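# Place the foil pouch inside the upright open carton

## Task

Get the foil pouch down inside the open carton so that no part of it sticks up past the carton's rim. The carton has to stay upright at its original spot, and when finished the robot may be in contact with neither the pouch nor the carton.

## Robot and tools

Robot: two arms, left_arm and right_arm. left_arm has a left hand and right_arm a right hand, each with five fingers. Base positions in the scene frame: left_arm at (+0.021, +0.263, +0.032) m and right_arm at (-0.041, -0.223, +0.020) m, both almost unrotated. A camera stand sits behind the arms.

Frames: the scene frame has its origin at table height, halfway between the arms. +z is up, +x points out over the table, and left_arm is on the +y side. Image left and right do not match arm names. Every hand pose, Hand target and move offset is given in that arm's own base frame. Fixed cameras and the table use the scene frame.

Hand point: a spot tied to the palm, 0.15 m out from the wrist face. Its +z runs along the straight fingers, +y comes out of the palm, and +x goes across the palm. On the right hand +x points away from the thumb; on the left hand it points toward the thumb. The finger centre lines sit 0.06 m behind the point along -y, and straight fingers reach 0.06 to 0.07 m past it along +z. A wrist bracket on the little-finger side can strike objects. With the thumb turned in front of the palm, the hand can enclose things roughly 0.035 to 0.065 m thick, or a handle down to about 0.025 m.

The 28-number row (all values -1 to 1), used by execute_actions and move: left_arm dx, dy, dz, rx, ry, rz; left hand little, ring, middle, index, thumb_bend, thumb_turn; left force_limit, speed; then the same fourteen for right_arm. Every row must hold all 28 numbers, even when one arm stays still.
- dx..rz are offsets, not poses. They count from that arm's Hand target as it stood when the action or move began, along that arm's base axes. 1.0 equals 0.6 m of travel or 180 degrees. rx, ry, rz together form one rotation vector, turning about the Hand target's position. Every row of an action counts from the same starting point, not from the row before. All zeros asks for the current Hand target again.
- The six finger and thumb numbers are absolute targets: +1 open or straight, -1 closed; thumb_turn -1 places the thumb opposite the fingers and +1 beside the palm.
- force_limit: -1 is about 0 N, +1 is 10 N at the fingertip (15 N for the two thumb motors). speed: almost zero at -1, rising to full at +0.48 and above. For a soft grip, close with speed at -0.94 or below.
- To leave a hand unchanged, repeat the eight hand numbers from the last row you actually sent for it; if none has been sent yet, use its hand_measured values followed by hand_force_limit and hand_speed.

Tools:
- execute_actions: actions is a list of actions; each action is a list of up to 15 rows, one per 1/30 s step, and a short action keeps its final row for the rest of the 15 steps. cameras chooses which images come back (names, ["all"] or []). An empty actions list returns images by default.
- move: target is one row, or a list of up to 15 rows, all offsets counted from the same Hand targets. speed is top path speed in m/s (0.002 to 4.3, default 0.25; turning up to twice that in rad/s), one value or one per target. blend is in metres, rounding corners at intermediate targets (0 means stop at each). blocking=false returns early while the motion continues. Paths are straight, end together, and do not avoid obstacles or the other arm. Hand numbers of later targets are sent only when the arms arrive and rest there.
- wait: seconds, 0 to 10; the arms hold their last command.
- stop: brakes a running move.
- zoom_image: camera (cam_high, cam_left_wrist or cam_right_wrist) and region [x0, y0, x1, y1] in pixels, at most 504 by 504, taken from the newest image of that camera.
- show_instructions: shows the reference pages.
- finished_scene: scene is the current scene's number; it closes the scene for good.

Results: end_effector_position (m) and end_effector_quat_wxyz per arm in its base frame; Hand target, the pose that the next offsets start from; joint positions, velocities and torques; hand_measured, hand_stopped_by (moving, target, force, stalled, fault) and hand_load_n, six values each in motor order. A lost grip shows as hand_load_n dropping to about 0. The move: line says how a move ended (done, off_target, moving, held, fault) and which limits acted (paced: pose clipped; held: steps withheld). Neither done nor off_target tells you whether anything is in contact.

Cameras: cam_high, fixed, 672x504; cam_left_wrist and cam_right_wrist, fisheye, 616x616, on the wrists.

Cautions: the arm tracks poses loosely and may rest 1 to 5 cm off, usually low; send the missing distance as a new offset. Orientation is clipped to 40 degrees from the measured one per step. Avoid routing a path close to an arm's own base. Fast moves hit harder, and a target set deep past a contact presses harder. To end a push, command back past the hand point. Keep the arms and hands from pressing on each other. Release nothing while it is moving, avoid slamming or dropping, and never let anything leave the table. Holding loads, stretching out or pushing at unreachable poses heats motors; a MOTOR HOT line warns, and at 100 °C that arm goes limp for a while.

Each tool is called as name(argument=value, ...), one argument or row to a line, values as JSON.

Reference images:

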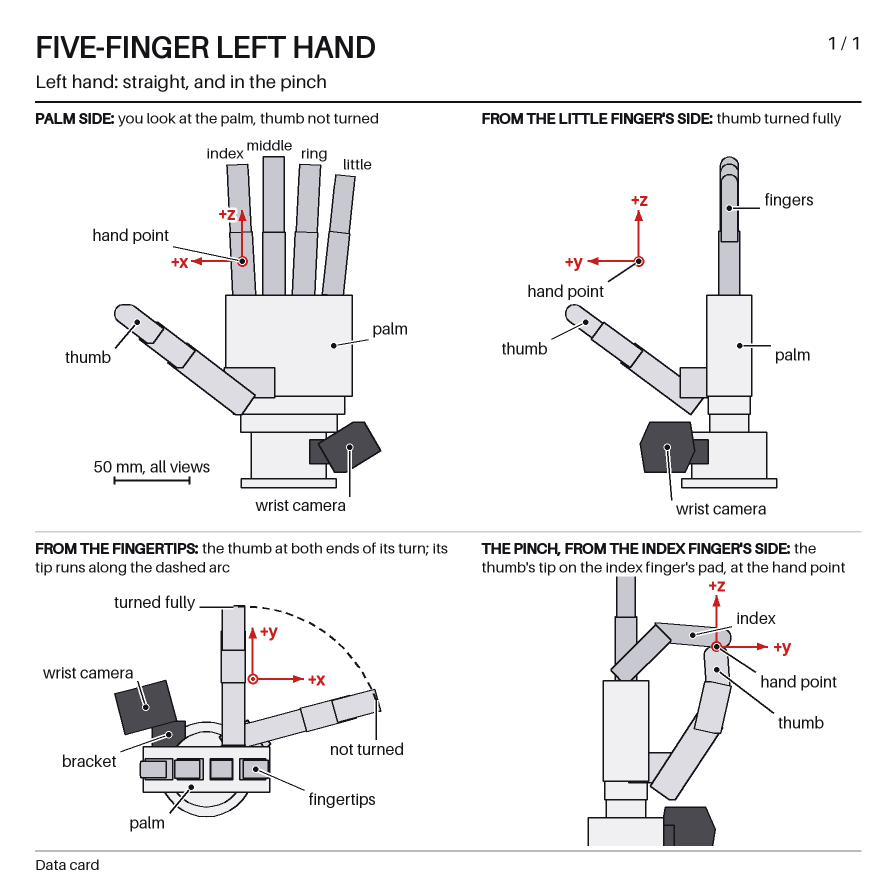

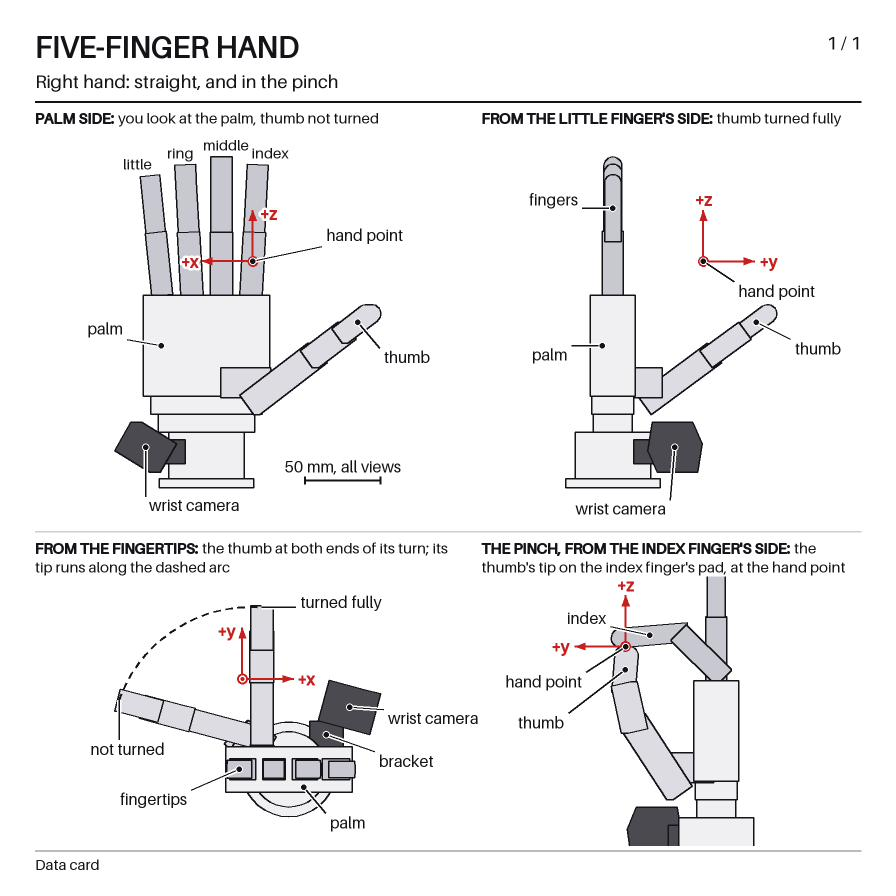

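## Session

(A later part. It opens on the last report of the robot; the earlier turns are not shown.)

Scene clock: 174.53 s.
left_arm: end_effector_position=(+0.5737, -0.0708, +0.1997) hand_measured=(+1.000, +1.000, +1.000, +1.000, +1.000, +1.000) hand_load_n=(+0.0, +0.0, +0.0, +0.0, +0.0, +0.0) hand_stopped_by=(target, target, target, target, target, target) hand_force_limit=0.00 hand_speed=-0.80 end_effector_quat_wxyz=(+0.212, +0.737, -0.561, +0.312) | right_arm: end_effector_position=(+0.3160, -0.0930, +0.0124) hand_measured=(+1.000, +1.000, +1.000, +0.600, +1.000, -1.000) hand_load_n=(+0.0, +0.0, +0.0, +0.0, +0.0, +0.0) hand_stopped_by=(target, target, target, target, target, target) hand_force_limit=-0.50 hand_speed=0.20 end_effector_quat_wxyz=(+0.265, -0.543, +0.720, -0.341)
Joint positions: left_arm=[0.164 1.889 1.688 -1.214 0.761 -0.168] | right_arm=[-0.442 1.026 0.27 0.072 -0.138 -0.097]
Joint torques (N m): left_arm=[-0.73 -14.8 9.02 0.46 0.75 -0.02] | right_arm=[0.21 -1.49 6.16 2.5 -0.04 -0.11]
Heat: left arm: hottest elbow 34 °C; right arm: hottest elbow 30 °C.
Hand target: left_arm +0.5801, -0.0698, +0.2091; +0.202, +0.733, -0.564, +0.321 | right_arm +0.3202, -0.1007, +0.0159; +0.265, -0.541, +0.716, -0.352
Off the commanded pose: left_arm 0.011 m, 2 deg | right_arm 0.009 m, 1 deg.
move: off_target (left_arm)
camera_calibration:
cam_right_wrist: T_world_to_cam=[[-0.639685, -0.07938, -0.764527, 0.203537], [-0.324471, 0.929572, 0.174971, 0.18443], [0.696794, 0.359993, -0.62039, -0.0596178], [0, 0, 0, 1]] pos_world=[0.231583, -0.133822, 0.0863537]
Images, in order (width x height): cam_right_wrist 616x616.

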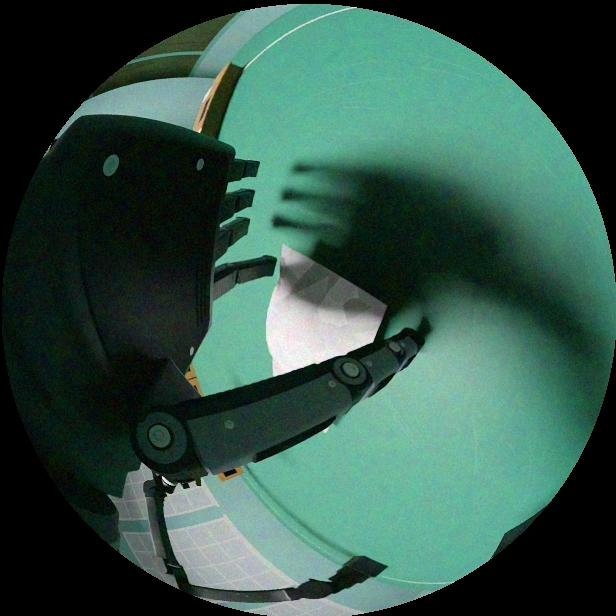

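move(
  target=[0,0,0,0,0,0,1,1,1,1,1,1,0,-0.8,0,0,-0.0067,0,0,0,1,1,1,0.6,1,-1,-0.5,0.2],
  speed=0.03,
)

move(
  target=[0,0,0,0,0,0,1,1,1,1,1,1,0,-0.8,0,0,-0.0067,0,0,0,1,1,1,0.6,1,-1,-0.5,0.2],
  speed=0.03,
  cameras=["cam_right_wrist"],
)

zoom_image(
  camera="cam_right_wrist",
  region=[220, 200, 460, 400],
)

Scene clock: 177.73 s.
left_arm: end_effector_position=(+0.5737, -0.0708, +0.1997) hand_measured=(+1.000, +1.000, +1.000, +1.000, +1.000, +1.000) hand_load_n=(+0.0, +0.0, +0.0, +0.0, +0.0, +0.0) hand_stopped_by=(target, target, target, target, target, target) hand_force_limit=0.00 hand_speed=-0.80 end_effector_quat_wxyz=(+0.212, +0.737, -0.561, +0.312) | right_arm: end_effector_position=(+0.3172, -0.0936, +0.0095) hand_measured=(+1.000, +1.000, +1.000, +0.600, +1.000, -1.000) hand_load_n=(+0.0, +0.0, -0.5, +0.0, +0.0, +0.0) hand_stopped_by=(target, target, target, target, target, target) hand_force_limit=-0.50 hand_speed=0.20 end_effector_quat_wxyz=(+0.266, -0.543, +0.720, -0.342)
Joint positions: left_arm=[0.164 1.889 1.688 -1.214 0.761 -0.168] | right_arm=[-0.442 1.043 0.266 0.094 -0.138 -0.097]
Joint torques (N m): left_arm=[-0.67 -14.86 9.02 0.46 0.75 -0.02] | right_arm=[0.26 -1.67 5.9 2.54 -0.04 -0.12]
Heat: left arm: hottest elbow 34 °C; right arm: hottest elbow 30 °C.
Hand target: left_arm +0.5801, -0.0698, +0.2091; +0.202, +0.733, -0.564, +0.321 | right_arm +0.3203, -0.1007, +0.0120; +0.265, -0.541, +0.716, -0.352
Off the commanded pose: left_arm 0.011 m, 2 deg | right_arm 0.008 m, 1 deg.
move: off_target (left_arm)

Scene clock: 178.63 s.
left_arm: end_effector_position=(+0.5737, -0.0708, +0.1997) hand_measured=(+1.000, +1.000, +1.000, +1.000, +1.000, +1.000) hand_load_n=(+0.0, +0.0, +0.0, +0.0, +0.0, +0.0) hand_stopped_by=(target, target, target, target, target, target) hand_force_limit=0.00 hand_speed=-0.80 end_effector_quat_wxyz=(+0.212, +0.737, -0.561, +0.312) | right_arm: end_effector_position=(+0.3173, -0.0937, +0.0057) hand_measured=(+1.000, +1.000, +1.000, +0.600, +1.000, -1.000) hand_load_n=(+0.0, +0.0, +0.0, +0.0, +0.0, +0.0) hand_stopped_by=(target, target, target, target, target, target) hand_force_limit=-0.50 hand_speed=0.20 end_effector_quat_wxyz=(+0.266, -0.542, +0.719, -0.342)
Joint positions: left_arm=[0.164 1.889 1.688 -1.214 0.761 -0.168] | right_arm=[-0.442 1.06 0.261 0.118 -0.138 -0.097]
Joint torques (N m): left_arm=[-0.73 -14.8 9.02 0.46 0.75 -0.02] | right_arm=[0.21 -1.79 5.75 2.47 -0.04 -0.11]
Heat: left arm: hottest elbow 34 °C; right arm: hottest elbow 30 °C.
Hand target: left_arm +0.5801, -0.0698, +0.2091; +0.202, +0.733, -0.564, +0.321 | right_arm +0.3203, -0.1007, +0.0080; +0.265, -0.541, +0.716, -0.352
Off the commanded pose: left_arm 0.011 m, 2 deg | right_arm 0.008 m, 1 deg.
move: off_target (left_arm)
camera_calibration:
cam_right_wrist: T_world_to_cam=[[-0.637534, -0.080308, -0.766225, 0.198495], [-0.324865, 0.929831, 0.172847, 0.186787], [0.698579, 0.359116, -0.618889, -0.0652106], [0, 0, 0, 1]] pos_world=[0.232782, -0.134321, 0.0794479]
Images, in order (width x height): cam_right_wrist 616x616.

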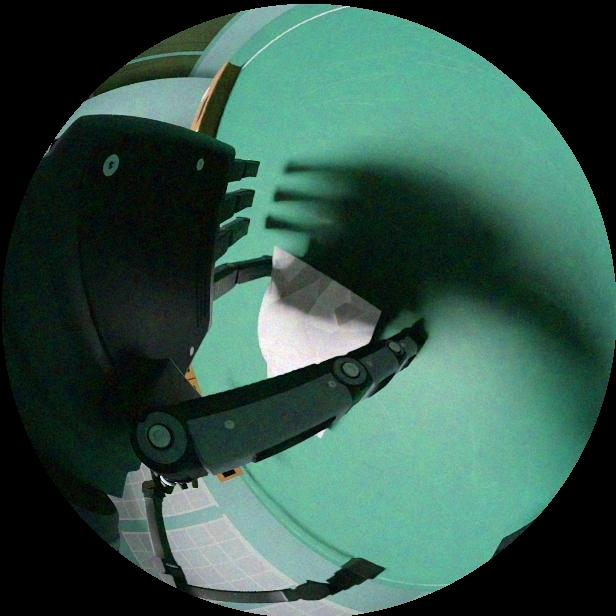

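Scaled by 2.100 from the camera's 616x616 image, which has a finer 880x880 frame.

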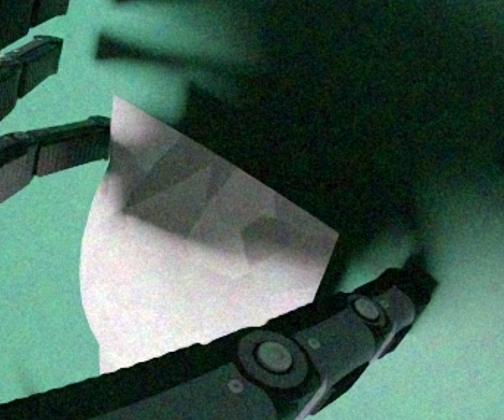

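move(
  target=[0,0,0,0,0,0,1,1,1,1,1,1,0,-0.8,0,0,-0.0067,0,0,0,1,1,1,0.6,1,-1,-0.5,0.2],
  speed=0.03,
)

move(
  target=[0,0,0,0,0,0,1,1,1,1,1,1,0,-0.8,0,0,-0.005,0,0,0,1,1,1,0.6,1,-1,-0.5,0.2],
  speed=0.03,
  cameras=["cam_right_wrist", "cam_high"],
)

zoom_image(
  camera="cam_right_wrist",
  region=[220, 200, 460, 400],
)

zoom_image(
  camera="cam_high",
  region=[80, 220, 230, 350],
)

Scene clock: 182.53 s.
left_arm: end_effector_position=(+0.5737, -0.0708, +0.1997) hand_measured=(+1.000, +1.000, +1.000, +1.000, +1.000, +1.000) hand_load_n=(-0.5, +0.0, +0.0, +0.0, +0.0, +0.0) hand_stopped_by=(target, target, target, target, target, target) hand_force_limit=0.00 hand_speed=-0.80 end_effector_quat_wxyz=(+0.212, +0.737, -0.561, +0.312) | right_arm: end_effector_position=(+0.3191, -0.0945, +0.0043) hand_measured=(+1.000, +1.000, +1.000, +0.600, +1.000, -1.000) hand_load_n=(+0.0, +0.0, +0.0, +0.0, +0.5, +0.5) hand_stopped_by=(target, target, target, target, target, target) hand_force_limit=-0.50 hand_speed=0.20 end_effector_quat_wxyz=(+0.267, -0.542, +0.718, -0.345)
Joint positions: left_arm=[0.164 1.889 1.688 -1.214 0.761 -0.168] | right_arm=[-0.442 1.073 0.258 0.14 -0.138 -0.097]
Joint torques (N m): left_arm=[-0.73 -14.8 9.02 0.47 0.75 -0.02] | right_arm=[0.21 -1.55 5.45 2.52 -0.04 -0.11]
Heat: left arm: hottest elbow 34 °C; right arm: hottest elbow 30 °C.
Hand target: left_arm +0.5801, -0.0698, +0.2091; +0.202, +0.733, -0.564, +0.321 | right_arm +0.3202, -0.1007, +0.0039; +0.265, -0.541, +0.716, -0.352
Off the commanded pose: left_arm 0.011 m, 2 deg | right_arm 0.006 m, 1 deg.
move: off_target (left_arm)

Scene clock: 183.40 s.
left_arm: end_effector_position=(+0.5737, -0.0708, +0.1997) hand_measured=(+1.000, +1.000, +1.000, +1.000, +1.000, +1.000) hand_load_n=(+0.0, +0.0, +0.0, +0.0, +0.0, +0.0) hand_stopped_by=(target, target, target, target, target, target) hand_force_limit=0.00 hand_speed=-0.80 end_effector_quat_wxyz=(+0.212, +0.737, -0.561, +0.312) | right_arm: end_effector_position=(+0.3207, -0.0950, +0.0044) hand_measured=(+1.000, +1.000, +1.000, +0.600, +1.000, -1.000) hand_load_n=(+0.0, +0.0, +0.0, +0.0, +0.5, +0.0) hand_stopped_by=(target, target, target, target, target, target) hand_force_limit=-0.50 hand_speed=0.20 end_effector_quat_wxyz=(+0.270, -0.541, +0.716, -0.348)
Joint positions: left_arm=[0.164 1.889 1.688 -1.214 0.761 -0.168] | right_arm=[-0.442 1.079 0.256 0.158 -0.14 -0.097]
Joint torques (N m): left_arm=[-0.73 -14.8 9.02 0.46 0.75 -0.02] | right_arm=[0.21 -1.03 5.31 2.52 0.01 -0.11]
Heat: left arm: hottest elbow 34 °C; right arm: hottest elbow 30 °C.
Hand target: left_arm +0.5801, -0.0698, +0.2091; +0.202, +0.733, -0.564, +0.321 | right_arm +0.3202, -0.1006, +0.0009; +0.265, -0.541, +0.716, -0.352
Off the commanded pose: left_arm 0.011 m, 2 deg | right_arm 0.007 m, 1 deg.
move: off_target (left_arm)
camera_calibration:
cam_right_wrist: T_world_to_cam=[[-0.625971, -0.0857133, -0.775122, 0.195391], [-0.328499, 0.930438, 0.1624, 0.190642], [0.707283, 0.356284, -0.610584, -0.0710391], [0, 0, 0, 1]] pos_world=[0.23518, -0.135323, 0.0771165]
Images, in order (width x height): cam_high 672x504, cam_right_wrist 616x616.

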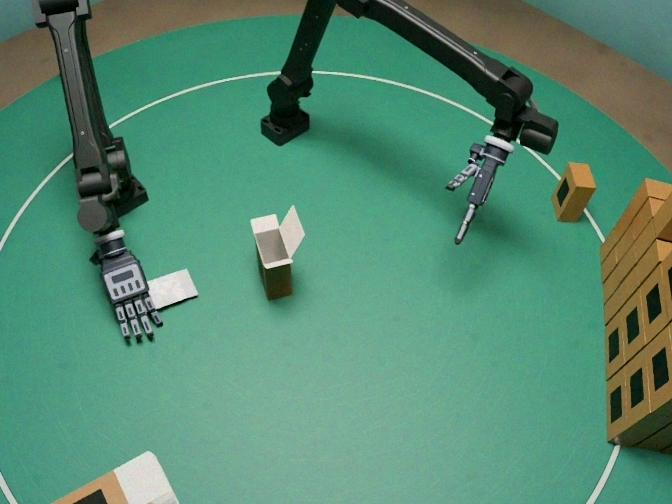

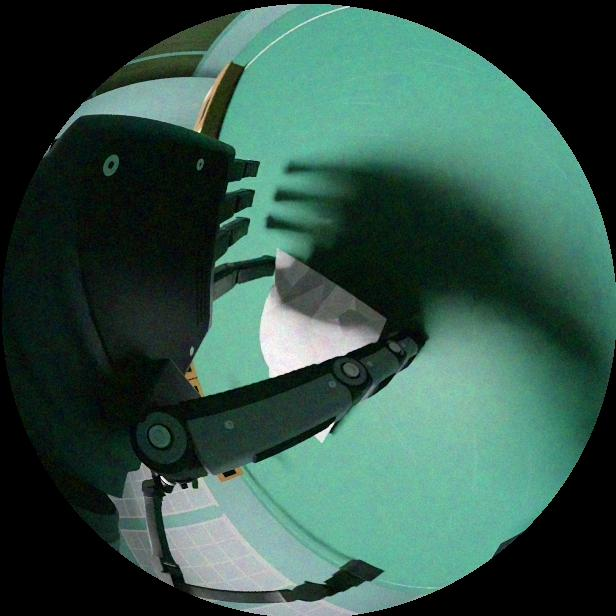

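Scaled by 2.100 from the camera's 616x616 image, which has a finer 880x880 frame.

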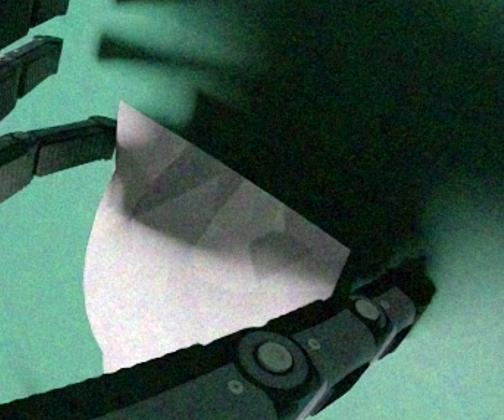

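Scaled by 3.360 from the camera's 672x504 image, which has a finer 960x720 frame.

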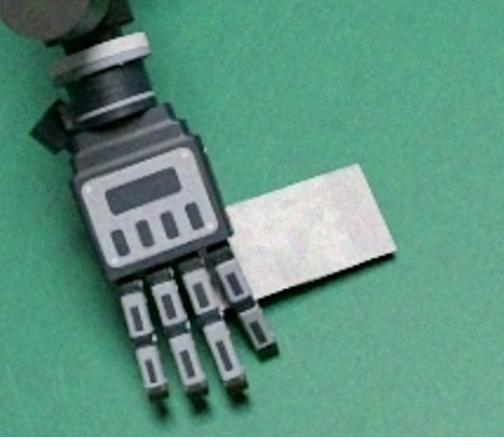

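move(
  target=[0,0,0,0,0,0,1,1,1,1,1,1,0,-0.8,-0.0017,0,0.0125,0,0,0,1,1,1,0.6,1,-1,-0.5,0.2],
  speed=0.05,
)

move(
  target=[0,0,0,0,0,0,1,1,1,1,1,1,0,-0.8,0,0,0,0,0,0,1,1,1,0.0,1,-1,-0.6,-0.8],
  cameras=["cam_right_wrist", "cam_high"],
)

zoom_image(
  camera="cam_right_wrist",
  region=[220, 200, 460, 400],
)

zoom_image(
  camera="cam_high",
  region=[80, 220, 230, 350],
)

Scene clock: 187.03 s.
left_arm: end_effector_position=(+0.5737, -0.0708, +0.1997) hand_measured=(+1.000, +1.000, +1.000, +1.000, +1.000, +1.000) hand_load_n=(+0.0, +0.0, +0.0, +0.0, +0.0, +0.0) hand_stopped_by=(target, target, target, target, target, target) hand_force_limit=0.00 hand_speed=-0.80 end_effector_quat_wxyz=(+0.212, +0.737, -0.561, +0.312) | right_arm: end_effector_position=(+0.3190, -0.0942, +0.0046) hand_measured=(+1.000, +1.000, +1.000, +0.600, +1.000, -1.000) hand_load_n=(+0.0, +0.0, +0.0, +0.0, +0.0, -0.5) hand_stopped_by=(target, target, target, target, target, target) hand_force_limit=-0.50 hand_speed=0.20 end_effector_quat_wxyz=(+0.269, -0.542, +0.717, -0.346)
Joint positions: left_arm=[0.164 1.889 1.688 -1.214 0.761 -0.168] | right_arm=[-0.442 1.071 0.256 0.144 -0.14 -0.097]
Joint torques (N m): left_arm=[-0.73 -14.8 9.02 0.47 0.75 -0.02] | right_arm=[0.09 -3.08 5.93 1.21 -0.05 -0.13]
Heat: left arm: hottest elbow 34 °C; right arm: hottest elbow 30 °C.
Hand target: left_arm +0.5801, -0.0698, +0.2091; +0.202, +0.733, -0.564, +0.321 | right_arm +0.3192, -0.1006, +0.0084; +0.265, -0.541, +0.716, -0.352
Off the commanded pose: left_arm 0.011 m, 2 deg | right_arm 0.008 m, 1 deg.
move: off_target (left_arm)

Scene clock: 188.03 s.
left_arm: end_effector_position=(+0.5737, -0.0708, +0.1997) hand_measured=(+1.000, +1.000, +1.000, +1.000, +1.000, +1.000) hand_load_n=(+0.0, +0.0, +0.0, +0.0, +0.0, +0.0) hand_stopped_by=(target, target, target, target, target, target) hand_force_limit=0.00 hand_speed=-0.80 end_effector_quat_wxyz=(+0.212, +0.737, -0.561, +0.312) | right_arm: end_effector_position=(+0.3199, -0.0946, +0.0071) hand_measured=(+1.000, +1.000, +1.000, +0.196, +1.000, -1.000) hand_load_n=(+0.0, +0.0, -0.5, +1.5, +0.0, +0.0) hand_stopped_by=(target, target, target, force, target, target) hand_force_limit=-0.60 hand_speed=-0.80 end_effector_quat_wxyz=(+0.270, -0.541, +0.716, -0.349)
Joint positions: left_arm=[0.164 1.889 1.688 -1.214 0.761 -0.168] | right_arm=[-0.442 1.063 0.256 0.144 -0.14 -0.097]
Joint torques (N m): left_arm=[-0.73 -14.8 9.02 0.47 0.75 -0.02] | right_arm=[0.09 -2.32 5.97 1.26 -0.06 -0.13]
Heat: left arm: hottest elbow 34 °C; right arm: hottest elbow 30 °C.
Hand target: left_arm +0.5801, -0.0698, +0.2091; +0.202, +0.733, -0.564, +0.321 | right_arm +0.3192, -0.1006, +0.0084; +0.265, -0.541, +0.716, -0.352
Off the commanded pose: left_arm 0.011 m, 2 deg | right_arm 0.006 m, 1 deg.
move: off_target (left_arm)
camera_calibration:
cam_right_wrist: T_world_to_cam=[[-0.624345, -0.0865176, -0.776342, 0.196428], [-0.328867, 0.930591, 0.160772, 0.189663], [0.708547, 0.355691, -0.609463, -0.0693903], [0, 0, 0, 1]] pos_world=[0.234179, -0.134823, 0.0797122]
Images, in order (width x height): cam_high 672x504, cam_right_wrist 616x616.

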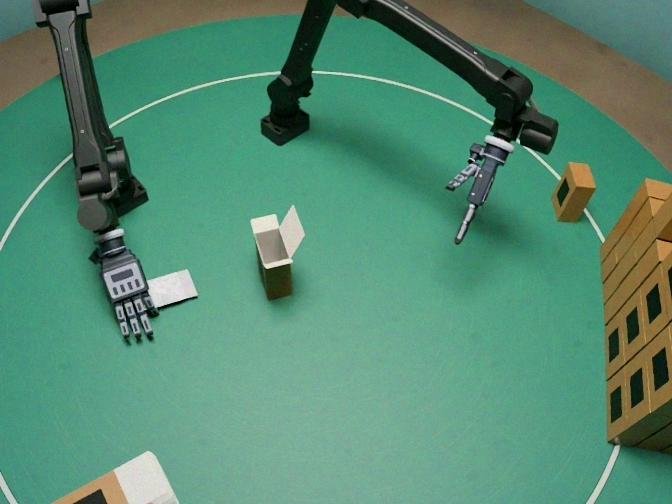

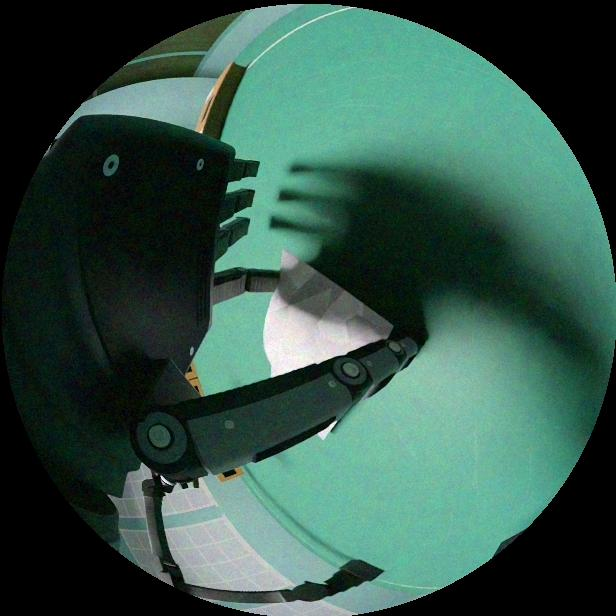

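Scaled by 2.100 from the camera's 616x616 image, which has a finer 880x880 frame.

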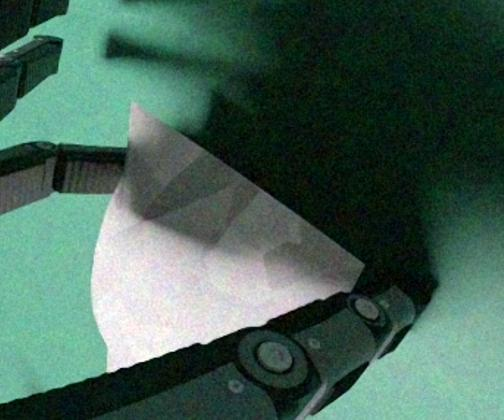

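Scaled by 3.360 from the camera's 672x504 image, which has a finer 960x720 frame.

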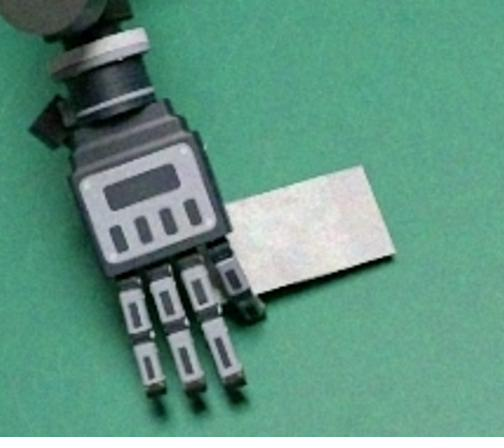

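move(
  target=[0,0,0,0,0,0,1,1,1,1,1,1,0,-0.8,0,0,0,0,0,0,1,1,1,-0.2,1,-1,-0.1,-0.8],
  cameras=["cam_right_wrist", "cam_high"],
)

zoom_image(
  camera="cam_right_wrist",
  region=[220, 200, 460, 400],
)

zoom_image(
  camera="cam_high",
  region=[80, 220, 230, 350],
)

Scene clock: 191.73 s.
left_arm: end_effector_position=(+0.5737, -0.0708, +0.1997) hand_measured=(+1.000, +1.000, +1.000, +1.000, +1.000, +1.000) hand_load_n=(+0.0, +0.0, +0.0, +0.0, +0.0, +0.0) hand_stopped_by=(target, target, target, target, target, target) hand_force_limit=0.00 hand_speed=-0.80 end_effector_quat_wxyz=(+0.212, +0.737, -0.561, +0.312) | right_arm: end_effector_position=(+0.3192, -0.0942, +0.0065) hand_measured=(+1.000, +1.000, +1.000, -0.200, +1.000, -1.000) hand_load_n=(+0.0, +0.0, +0.0, +0.0, +0.0, +0.0) hand_stopped_by=(target, target, target, target, target, target) hand_force_limit=-0.10 hand_speed=-0.80 end_effector_quat_wxyz=(+0.270, -0.541, +0.716, -0.348)
Joint positions: left_arm=[0.164 1.889 1.688 -1.214 0.761 -0.168] | right_arm=[-0.442 1.063 0.256 0.14 -0.14 -0.097]
Joint torques (N m): left_arm=[-0.73 -14.86 9.03 0.46 0.75 -0.02] | right_arm=[0.09 -2.32 5.98 1.4 -0.06 -0.12]
Heat: left arm: hottest elbow 34 °C; right arm: hottest elbow 30 °C.
Hand target: left_arm +0.5801, -0.0698, +0.2091; +0.202, +0.733, -0.564, +0.321 | right_arm +0.3192, -0.1006, +0.0084; +0.265, -0.541, +0.716, -0.352
Off the commanded pose: left_arm 0.011 m, 2 deg | right_arm 0.007 m, 1 deg.
move: off_target (left_arm)
camera_calibration:
cam_right_wrist: T_world_to_cam=[[-0.627046, -0.0851893, -0.77431, 0.196477], [-0.328271, 0.930329, 0.163484, 0.188986], [0.706436, 0.356695, -0.611324, -0.0685707], [0, 0, 0, 1]] pos_world=[0.23368, -0.134623, 0.0793194]
Images, in order (width x height): cam_high 672x504, cam_right_wrist 616x616.

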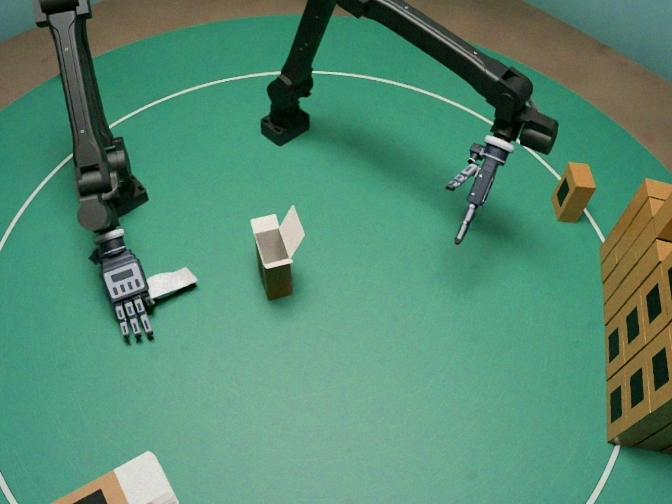

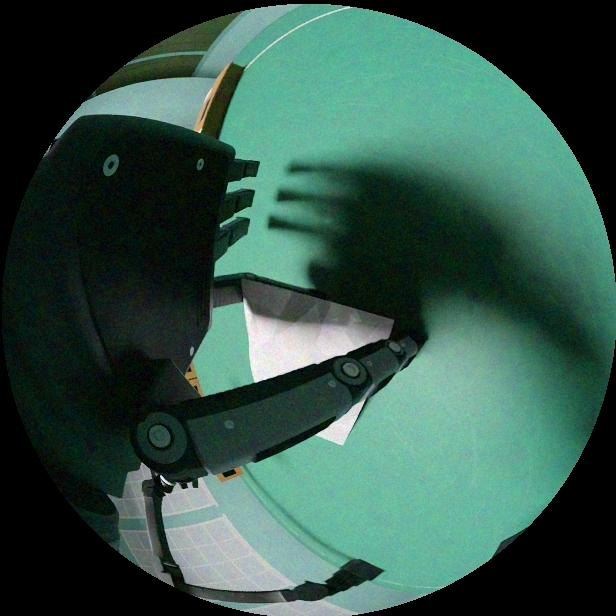

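Scaled by 2.100 from the camera's 616x616 image, which has a finer 880x880 frame.

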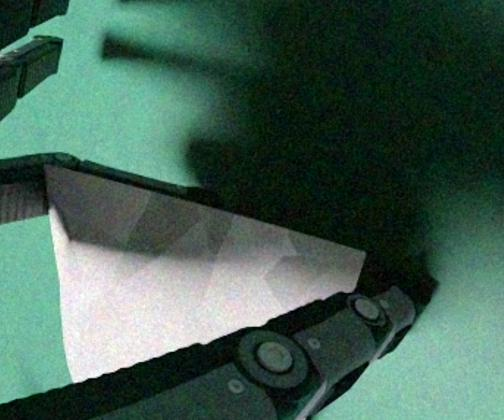

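Scaled by 3.360 from the camera's 672x504 image, which has a finer 960x720 frame.

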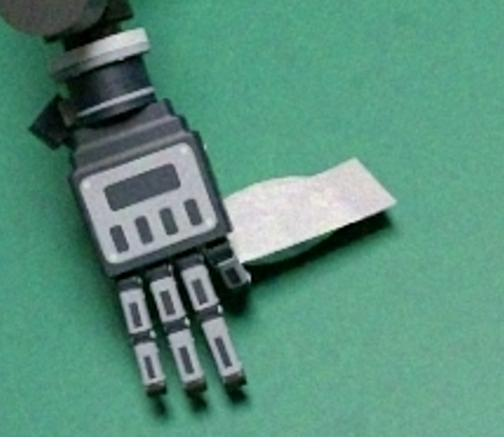

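move(
  target=[0,0,0,0,0,0,1,1,1,1,1,1,0,-0.8,0,0,0,0,0,0,1,1,1,0.6,1,-1,-0.6,-0.7],
)

move(
  target=[0,0,0,0,0,0,1,1,1,1,1,1,0,-0.8,0.0035,0.022,0.001,0,0,0,1,1,1,0.6,1,-1,-0.6,-0.7],
  speed=0.05,
  cameras=["cam_right_wrist", "cam_high"],
)

zoom_image(
  camera="cam_right_wrist",
  region=[220, 200, 460, 400],
)

zoom_image(
  camera="cam_high",
  region=[80, 220, 230, 350],
)

Scene clock: 216.83 s.
left_arm: end_effector_position=(+0.5737, -0.0708, +0.1997) hand_measured=(+1.000, +1.000, +1.000, +1.000, +1.000, +1.000) hand_load_n=(+0.0, +0.0, +0.0, +0.0, +0.0, -0.5) hand_stopped_by=(target, target, target, target, target, target) hand_force_limit=0.00 hand_speed=-0.80 end_effector_quat_wxyz=(+0.212, +0.737, -0.561, +0.312) | right_arm: end_effector_position=(+0.3194, -0.0942, +0.0071) hand_measured=(+1.000, +1.000, +1.000, +0.600, +1.000, -1.000) hand_load_n=(+0.0, +0.0, +0.0, +0.0, +0.0, +0.0) hand_stopped_by=(target, target, target, target, target, target) hand_force_limit=-0.60 hand_speed=-0.70 end_effector_quat_wxyz=(+0.270, -0.541, +0.716, -0.349)
Joint positions: left_arm=[0.164 1.889 1.688 -1.214 0.761 -0.168] | right_arm=[-0.442 1.061 0.256 0.14 -0.14 -0.097]
Joint torques (N m): left_arm=[-0.73 -14.86 9.02 0.46 0.75 -0.02] | right_arm=[0.09 -2.14 5.97 1.39 -0.04 -0.13]
Heat: left arm: hottest elbow 35 °C; right arm: hottest elbow 30 °C.
Hand target: left_arm +0.5801, -0.0698, +0.2091; +0.202, +0.733, -0.564, +0.321 | right_arm +0.3192, -0.1007, +0.0083; +0.265, -0.541, +0.716, -0.352
Off the commanded pose: left_arm 0.011 m, 2 deg | right_arm 0.007 m, 1 deg.
move: off_target (left_arm)

Scene clock: 217.77 s.
left_arm: end_effector_position=(+0.5737, -0.0708, +0.1997) hand_measured=(+1.000, +1.000, +1.000, +1.000, +1.000, +1.000) hand_load_n=(+0.0, +0.0, +0.0, +0.0, +0.0, +0.0) hand_stopped_by=(target, target, target, target, target, target) hand_force_limit=0.00 hand_speed=-0.80 end_effector_quat_wxyz=(+0.212, +0.737, -0.561, +0.312) | right_arm: end_effector_position=(+0.3180, -0.0925, +0.0050) hand_measured=(+1.000, +1.000, +1.000, +0.600, +1.000, -1.000) hand_load_n=(+0.0, +0.0, +0.0, +0.0, +0.0, +0.0) hand_stopped_by=(target, target, target, target, target, target) hand_force_limit=-0.60 hand_speed=-0.70 end_effector_quat_wxyz=(+0.259, -0.542, +0.717, -0.353)
Joint positions: left_arm=[0.164 1.889 1.688 -1.214 0.761 -0.168] | right_arm=[-0.415 1.055 0.251 0.136 -0.098 -0.091]
Joint torques (N m): left_arm=[-0.73 -14.8 9.02 0.47 0.75 -0.02] | right_arm=[2.37 -2.96 5.76 1.39 0.07 0.2]
Heat: left arm: hottest elbow 35 °C; right arm: hottest elbow 30 °C.
Hand target: left_arm +0.5801, -0.0698, +0.2091; +0.202, +0.733, -0.564, +0.321 | right_arm +0.3214, -0.0875, +0.0091; +0.265, -0.541, +0.716, -0.352
Off the commanded pose: left_arm 0.011 m, 2 deg | right_arm 0.007 m, 1 deg.
move: off_target (left_arm)
camera_calibration:
cam_right_wrist: T_world_to_cam=[[-0.636148, -0.0931567, -0.765922, 0.196834], [-0.316983, 0.936597, 0.14936, 0.184265], [0.703446, 0.3378, -0.625343, -0.0700161], [0, 0, 0, 1]] pos_world=[0.232877, -0.130594, 0.0794536]
Images, in order (width x height): cam_high 672x504, cam_right_wrist 616x616.

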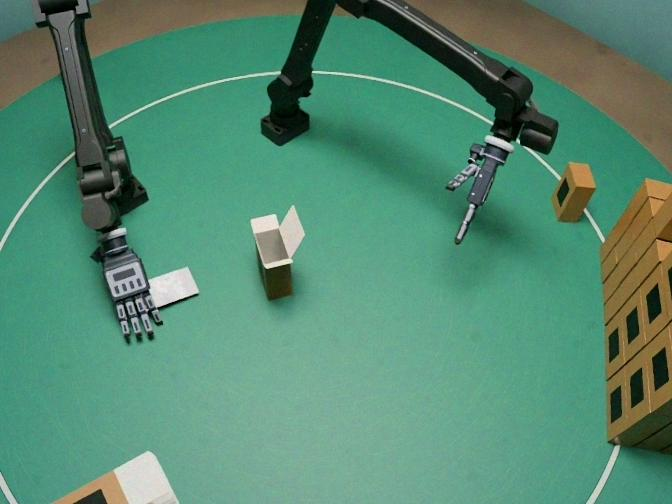

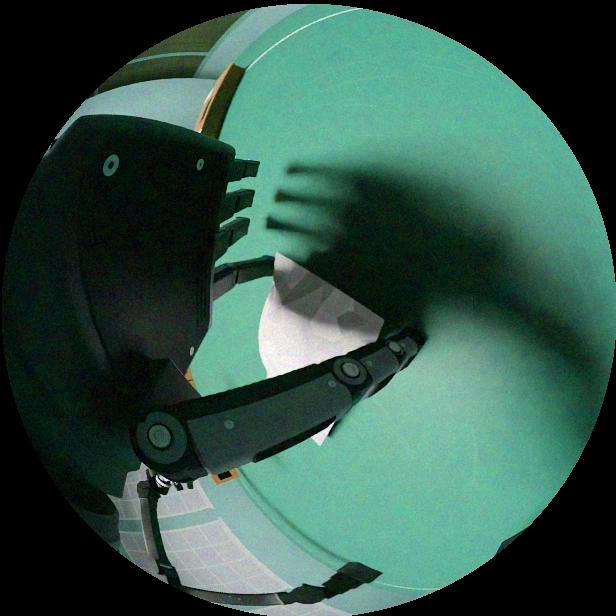

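Scaled by 2.100 from the camera's 616x616 image, which has a finer 880x880 frame.

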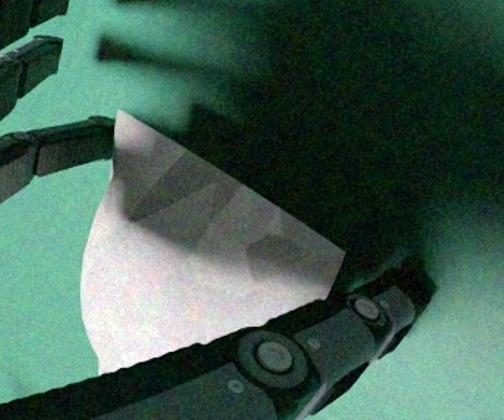

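Scaled by 3.360 from the camera's 672x504 image, which has a finer 960x720 frame.

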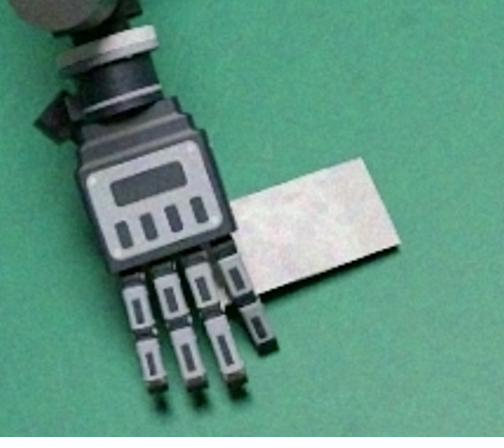

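move(
  target=[0,0,0,0,0,0,1,1,1,1,1,1,0,-0.8,-0.007,0.01,0.035,0,0,0,1,1,1,0.6,1,-1,-0.6,-0.7],
  speed=0.1,
)

Scene clock: 220.80 s.
left_arm: end_effector_position=(+0.5737, -0.0708, +0.1997) hand_measured=(+1.000, +1.000, +1.000, +1.000, +1.000, +1.000) hand_load_n=(+0.0, +0.0, +0.0, +0.0, +0.0, +0.0) hand_stopped_by=(target, target, target, target, target, target) hand_force_limit=0.00 hand_speed=-0.80 end_effector_quat_wxyz=(+0.212, +0.737, -0.561, +0.312) | right_arm: end_effector_position=(+0.3058, -0.0830, +0.0170) hand_measured=(+1.000, +1.000, +1.000, +0.600, +1.000, -1.000) hand_load_n=(+0.0, +0.0, +0.0, +0.0, +0.0, +0.0) hand_stopped_by=(target, target, target, target, target, target) hand_force_limit=-0.60 hand_speed=-0.70 end_effector_quat_wxyz=(+0.255, -0.544, +0.721, -0.346)
Joint positions: left_arm=[0.164 1.889 1.688 -1.214 0.761 -0.168] | right_arm=[-0.397 0.941 0.251 0.003 -0.083 -0.079]
Joint torques (N m): left_arm=[-0.73 -14.8 9.02 0.46 0.75 -0.02] | right_arm=[2.43 -2.2 7.66 1.37 0.08 0.21]
Heat: left arm: hottest elbow 35 °C; right arm: hottest elbow 30 °C.
Hand target: left_arm +0.5801, -0.0698, +0.2091; +0.202, +0.733, -0.564, +0.321 | right_arm +0.3172, -0.0815, +0.0300; +0.265, -0.541, +0.716, -0.352
Off the commanded pose: left_arm 0.011 m, 2 deg | right_arm 0.017 m, 2 deg.
move: off_target (left_arm, right_arm)

move(
  target=[
    [0,0,0,0,0,0,1,1,1,1,1,1,0,-0.8,-0.005,0.0125,-0.01,0,0,0,1,1,1,0.6,1,-1,-0.6,-0.7],
    [0,0,0,0,0,0,1,1,1,1,1,1,0,-0.8,-0.003,0.0125,-0.03,0,0,0,1,1,1,0.6,1,-1,-0.6,-0.7],
  ],
  speed=0.06,
  cameras=["cam_right_wrist", "cam_high"],
)

zoom_image(
  camera="cam_right_wrist",
  region=[220, 200, 460, 400],
)

zoom_image(
  camera="cam_high",
  region=[80, 220, 230, 350],
)

Scene clock: 224.90 s.
left_arm: end_effector_position=(+0.5737, -0.0708, +0.1997) hand_measured=(+1.000, +1.000, +1.000, +1.000, +1.000, +1.000) hand_load_n=(+0.0, +0.0, +0.0, +0.0, -0.5, +0.0) hand_stopped_by=(target, target, target, target, target, target) hand_force_limit=0.00 hand_speed=-0.80 end_effector_quat_wxyz=(+0.212, +0.737, -0.561, +0.312) | right_arm: end_effector_position=(+0.3082, -0.0775, +0.0085) hand_measured=(+1.000, +1.000, +1.000, +0.600, +1.000, -1.000) hand_load_n=(+0.0, +0.0, +0.0, +0.0, +0.0, +0.0) hand_stopped_by=(target, target, target, target, target, target) hand_force_limit=-0.60 hand_speed=-0.70 end_effector_quat_wxyz=(+0.256, -0.543, +0.720, -0.349)
Joint positions: left_arm=[0.164 1.889 1.688 -1.214 0.761 -0.168] | right_arm=[-0.366 0.975 0.231 0.067 -0.059 -0.06]
Joint torques (N m): left_arm=[-0.67 -14.8 9.03 0.46 0.75 -0.02] | right_arm=[2.37 -0.97 6.12 2.51 0.1 0.21]
Heat: left arm: hottest elbow 35 °C; right arm: hottest elbow 30 °C.
Hand target: left_arm +0.5801, -0.0698, +0.2091; +0.202, +0.733, -0.564, +0.321 | right_arm +0.3154, -0.0741, +0.0120; +0.265, -0.541, +0.716, -0.352
Off the commanded pose: left_arm 0.011 m, 2 deg | right_arm 0.009 m, 1 deg.
move: off_target (left_arm)
camera_calibration:
cam_right_wrist: T_world_to_cam=[[-0.643837, -0.0897449, -0.759881, 0.19726], [-0.314879, 0.936186, 0.156225, 0.16589], [0.69737, 0.339854, -0.63101, -0.0638705], [0, 0, 0, 1]] pos_world=[0.22378, -0.115894, 0.0836749]
Images, in order (width x height): cam_high 672x504, cam_right_wrist 616x616.

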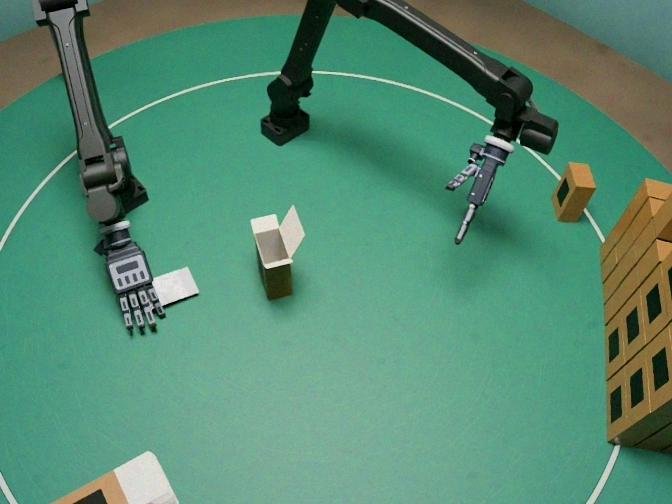

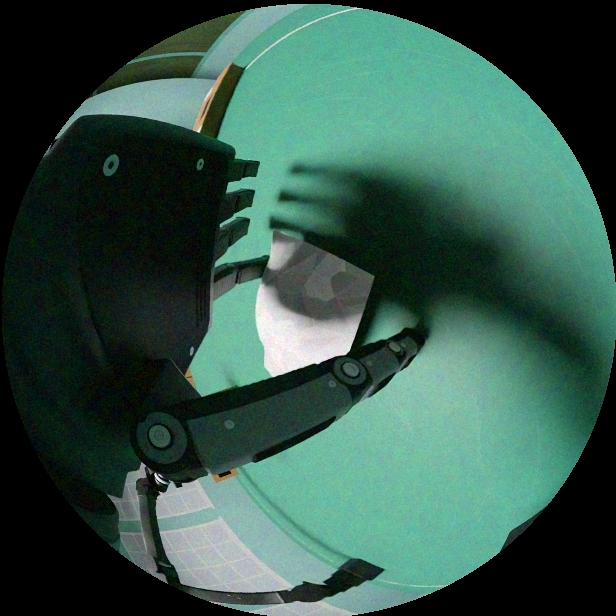

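Scaled by 2.100 from the camera's 616x616 image, which has a finer 880x880 frame.

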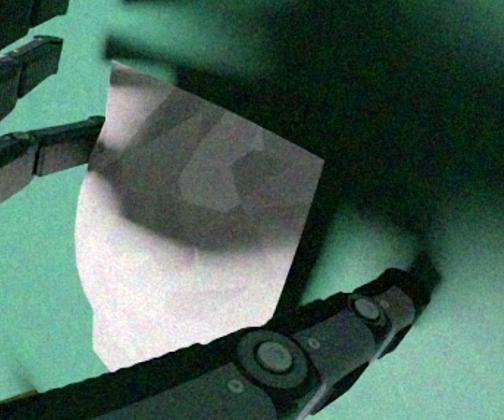

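Scaled by 3.360 from the camera's 672x504 image, which has a finer 960x720 frame.

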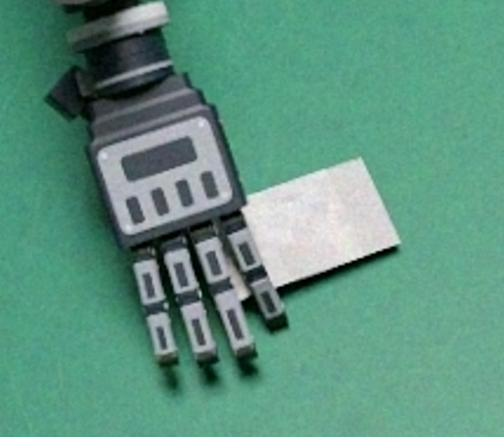

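execute_actions(
  actions=[],
)

Scene clock: 232.80 s.
left_arm: end_effector_position=(+0.5737, -0.0708, +0.1997) hand_measured=(+1.000, +1.000, +1.000, +1.000, +1.000, +1.000) hand_load_n=(+0.0, +0.0, +0.0, +0.0, +0.0, +0.0) hand_stopped_by=(target, target, target, target, target, target) hand_force_limit=0.00 hand_speed=-0.80 end_effector_quat_wxyz=(+0.212, +0.737, -0.561, +0.312) | right_arm: end_effector_position=(+0.3083, -0.0775, +0.0085) hand_measured=(+1.000, +1.000, +1.000, +0.600, +1.000, -1.000) hand_load_n=(+0.0, +0.0, +0.0, +0.0, +0.0, +0.0) hand_stopped_by=(target, target, target, target, target, target) hand_force_limit=-0.60 hand_speed=-0.70 end_effector_quat_wxyz=(+0.256, -0.543, +0.719, -0.349)
Joint positions: left_arm=[0.164 1.889 1.688 -1.214 0.761 -0.168] | right_arm=[-0.366 0.975 0.231 0.067 -0.059 -0.06]
Joint velocities: within noise
Joint torques (N m): left_arm=[-0.73 -14.8 9.03 0.47 0.75 -0.02] | right_arm=[2.43 -1.03 6.12 2.45 0.09 0.21]
Heat: left arm: hottest elbow 35 °C; right arm: hottest elbow 30 °C.
Hand target: left_arm +0.5801, -0.0698, +0.2091; +0.202, +0.733, -0.564, +0.321 | right_arm +0.3154, -0.0741, +0.0121; +0.265, -0.541, +0.716, -0.352
Off the commanded pose: left_arm 0.011 m, 2 deg | right_arm 0.009 m, 1 deg.
camera_calibration:
cam_right_wrist: T_world_to_cam=[[-0.6436, -0.0897963, -0.760076, 0.197281], [-0.314891, 0.936215, 0.156031, 0.165944], [0.697583, 0.339763, -0.630824, -0.0640145], [0, 0, 0, 1]] pos_world=[0.223879, -0.115894, 0.0836742]

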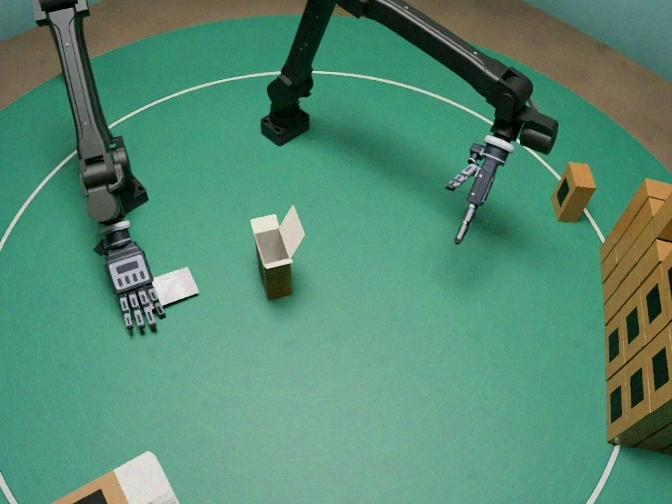

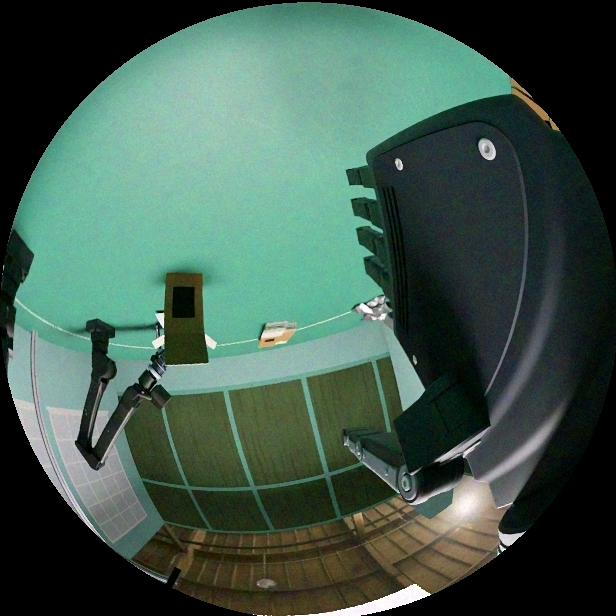

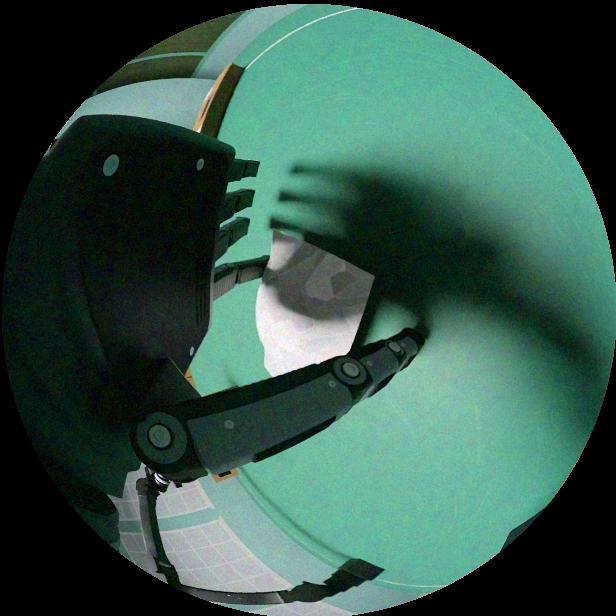

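execute_actions(
  actions=[
    [[0,0,0,0,0,0,0,0,1,1,1,1,1,1,0,-0.8,0,0,0,0,0,0,1,1,1,-0.2,1,-1,-0.2,-0.8]],
  ],
  cameras=["cam_right_wrist","cam_high"],
)


execute_actions(
  actions=[
    [[0,0,0,0,0,0,1,1,1,1,1,1,0,-0.8,0,0,0,0,0,0,1,1,1,-0.2,1,-1,-0.2,-0.8]],
  ],
  cameras=["cam_right_wrist","cam_high"],
)

Scene clock: 238.77 s.
left_arm: end_effector_position=(+0.5737, -0.0708, +0.1997) hand_measured=(+1.000, +1.000, +1.000, +1.000, +1.000, +1.000) hand_load_n=(+0.0, +0.0, +0.0, +0.0, +0.0, +0.0) hand_stopped_by=(target, target, target, target, target, target) hand_force_limit=0.00 hand_speed=-0.80 end_effector_quat_wxyz=(+0.212, +0.737, -0.561, +0.312) | right_arm: end_effector_position=(+0.3082, -0.0775, +0.0083) hand_measured=(+1.000, +1.000, +1.000, -0.200, +1.000, -1.000) hand_load_n=(+0.0, -0.5, +0.0, +0.5, +0.0, +0.0) hand_stopped_by=(target, target, target, target, target, target) hand_force_limit=-0.20 hand_speed=-0.80 end_effector_quat_wxyz=(+0.256, -0.543, +0.720, -0.349)
Joint positions: left_arm=[0.164 1.889 1.688 -1.214 0.761 -0.168] | right_arm=[-0.366 0.975 0.231 0.067 -0.058 -0.06]
Joint torques (N m): left_arm=[-0.67 -14.86 9.02 0.47 0.75 -0.02] | right_arm=[2.37 -1.08 6.11 2.47 0.07 0.2]
Heat: left arm: hottest elbow 35 °C; right arm: hottest elbow 30 °C.
Hand target: left_arm +0.5801, -0.0698, +0.2091; +0.202, +0.733, -0.564, +0.321 | right_arm +0.3155, -0.0740, +0.0121; +0.265, -0.541, +0.716, -0.352
Off the commanded pose: left_arm 0.011 m, 2 deg | right_arm 0.009 m, 1 deg.
camera_calibration:
cam_right_wrist: T_world_to_cam=[[-0.64415, -0.0890552, -0.759697, 0.197316], [-0.314166, 0.93636, 0.156618, 0.165685], [0.697402, 0.339557, -0.631135, -0.0641316], [0, 0, 0, 1]] pos_world=[0.223879, -0.115792, 0.0834755]
Images, in order (width x height): cam_high 672x504, cam_right_wrist 616x616.

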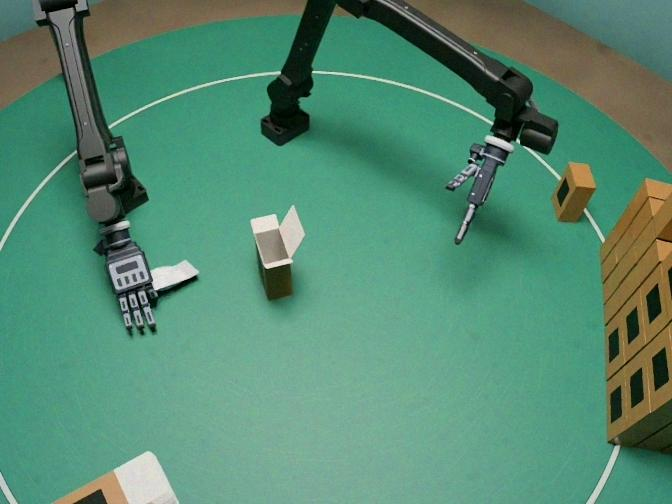

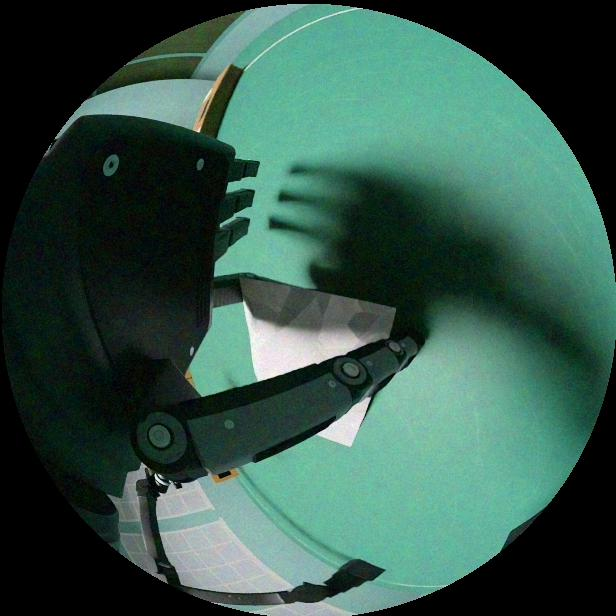

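zoom_image(
  camera="cam_right_wrist",
  region=[180, 220, 440, 480],
)

zoom_image(
  camera="cam_high",
  region=[90, 220, 220, 350],
)

Scaled by 1.938 from the camera's 616x616 image, which has a finer 880x880 frame.

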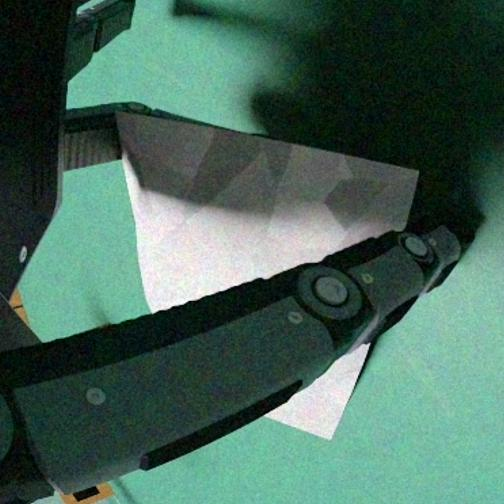

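Scaled by 3.877 from the camera's 672x504 image, which has a finer 960x720 frame.

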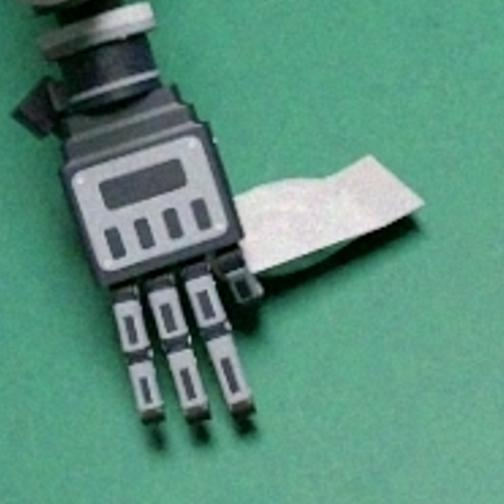

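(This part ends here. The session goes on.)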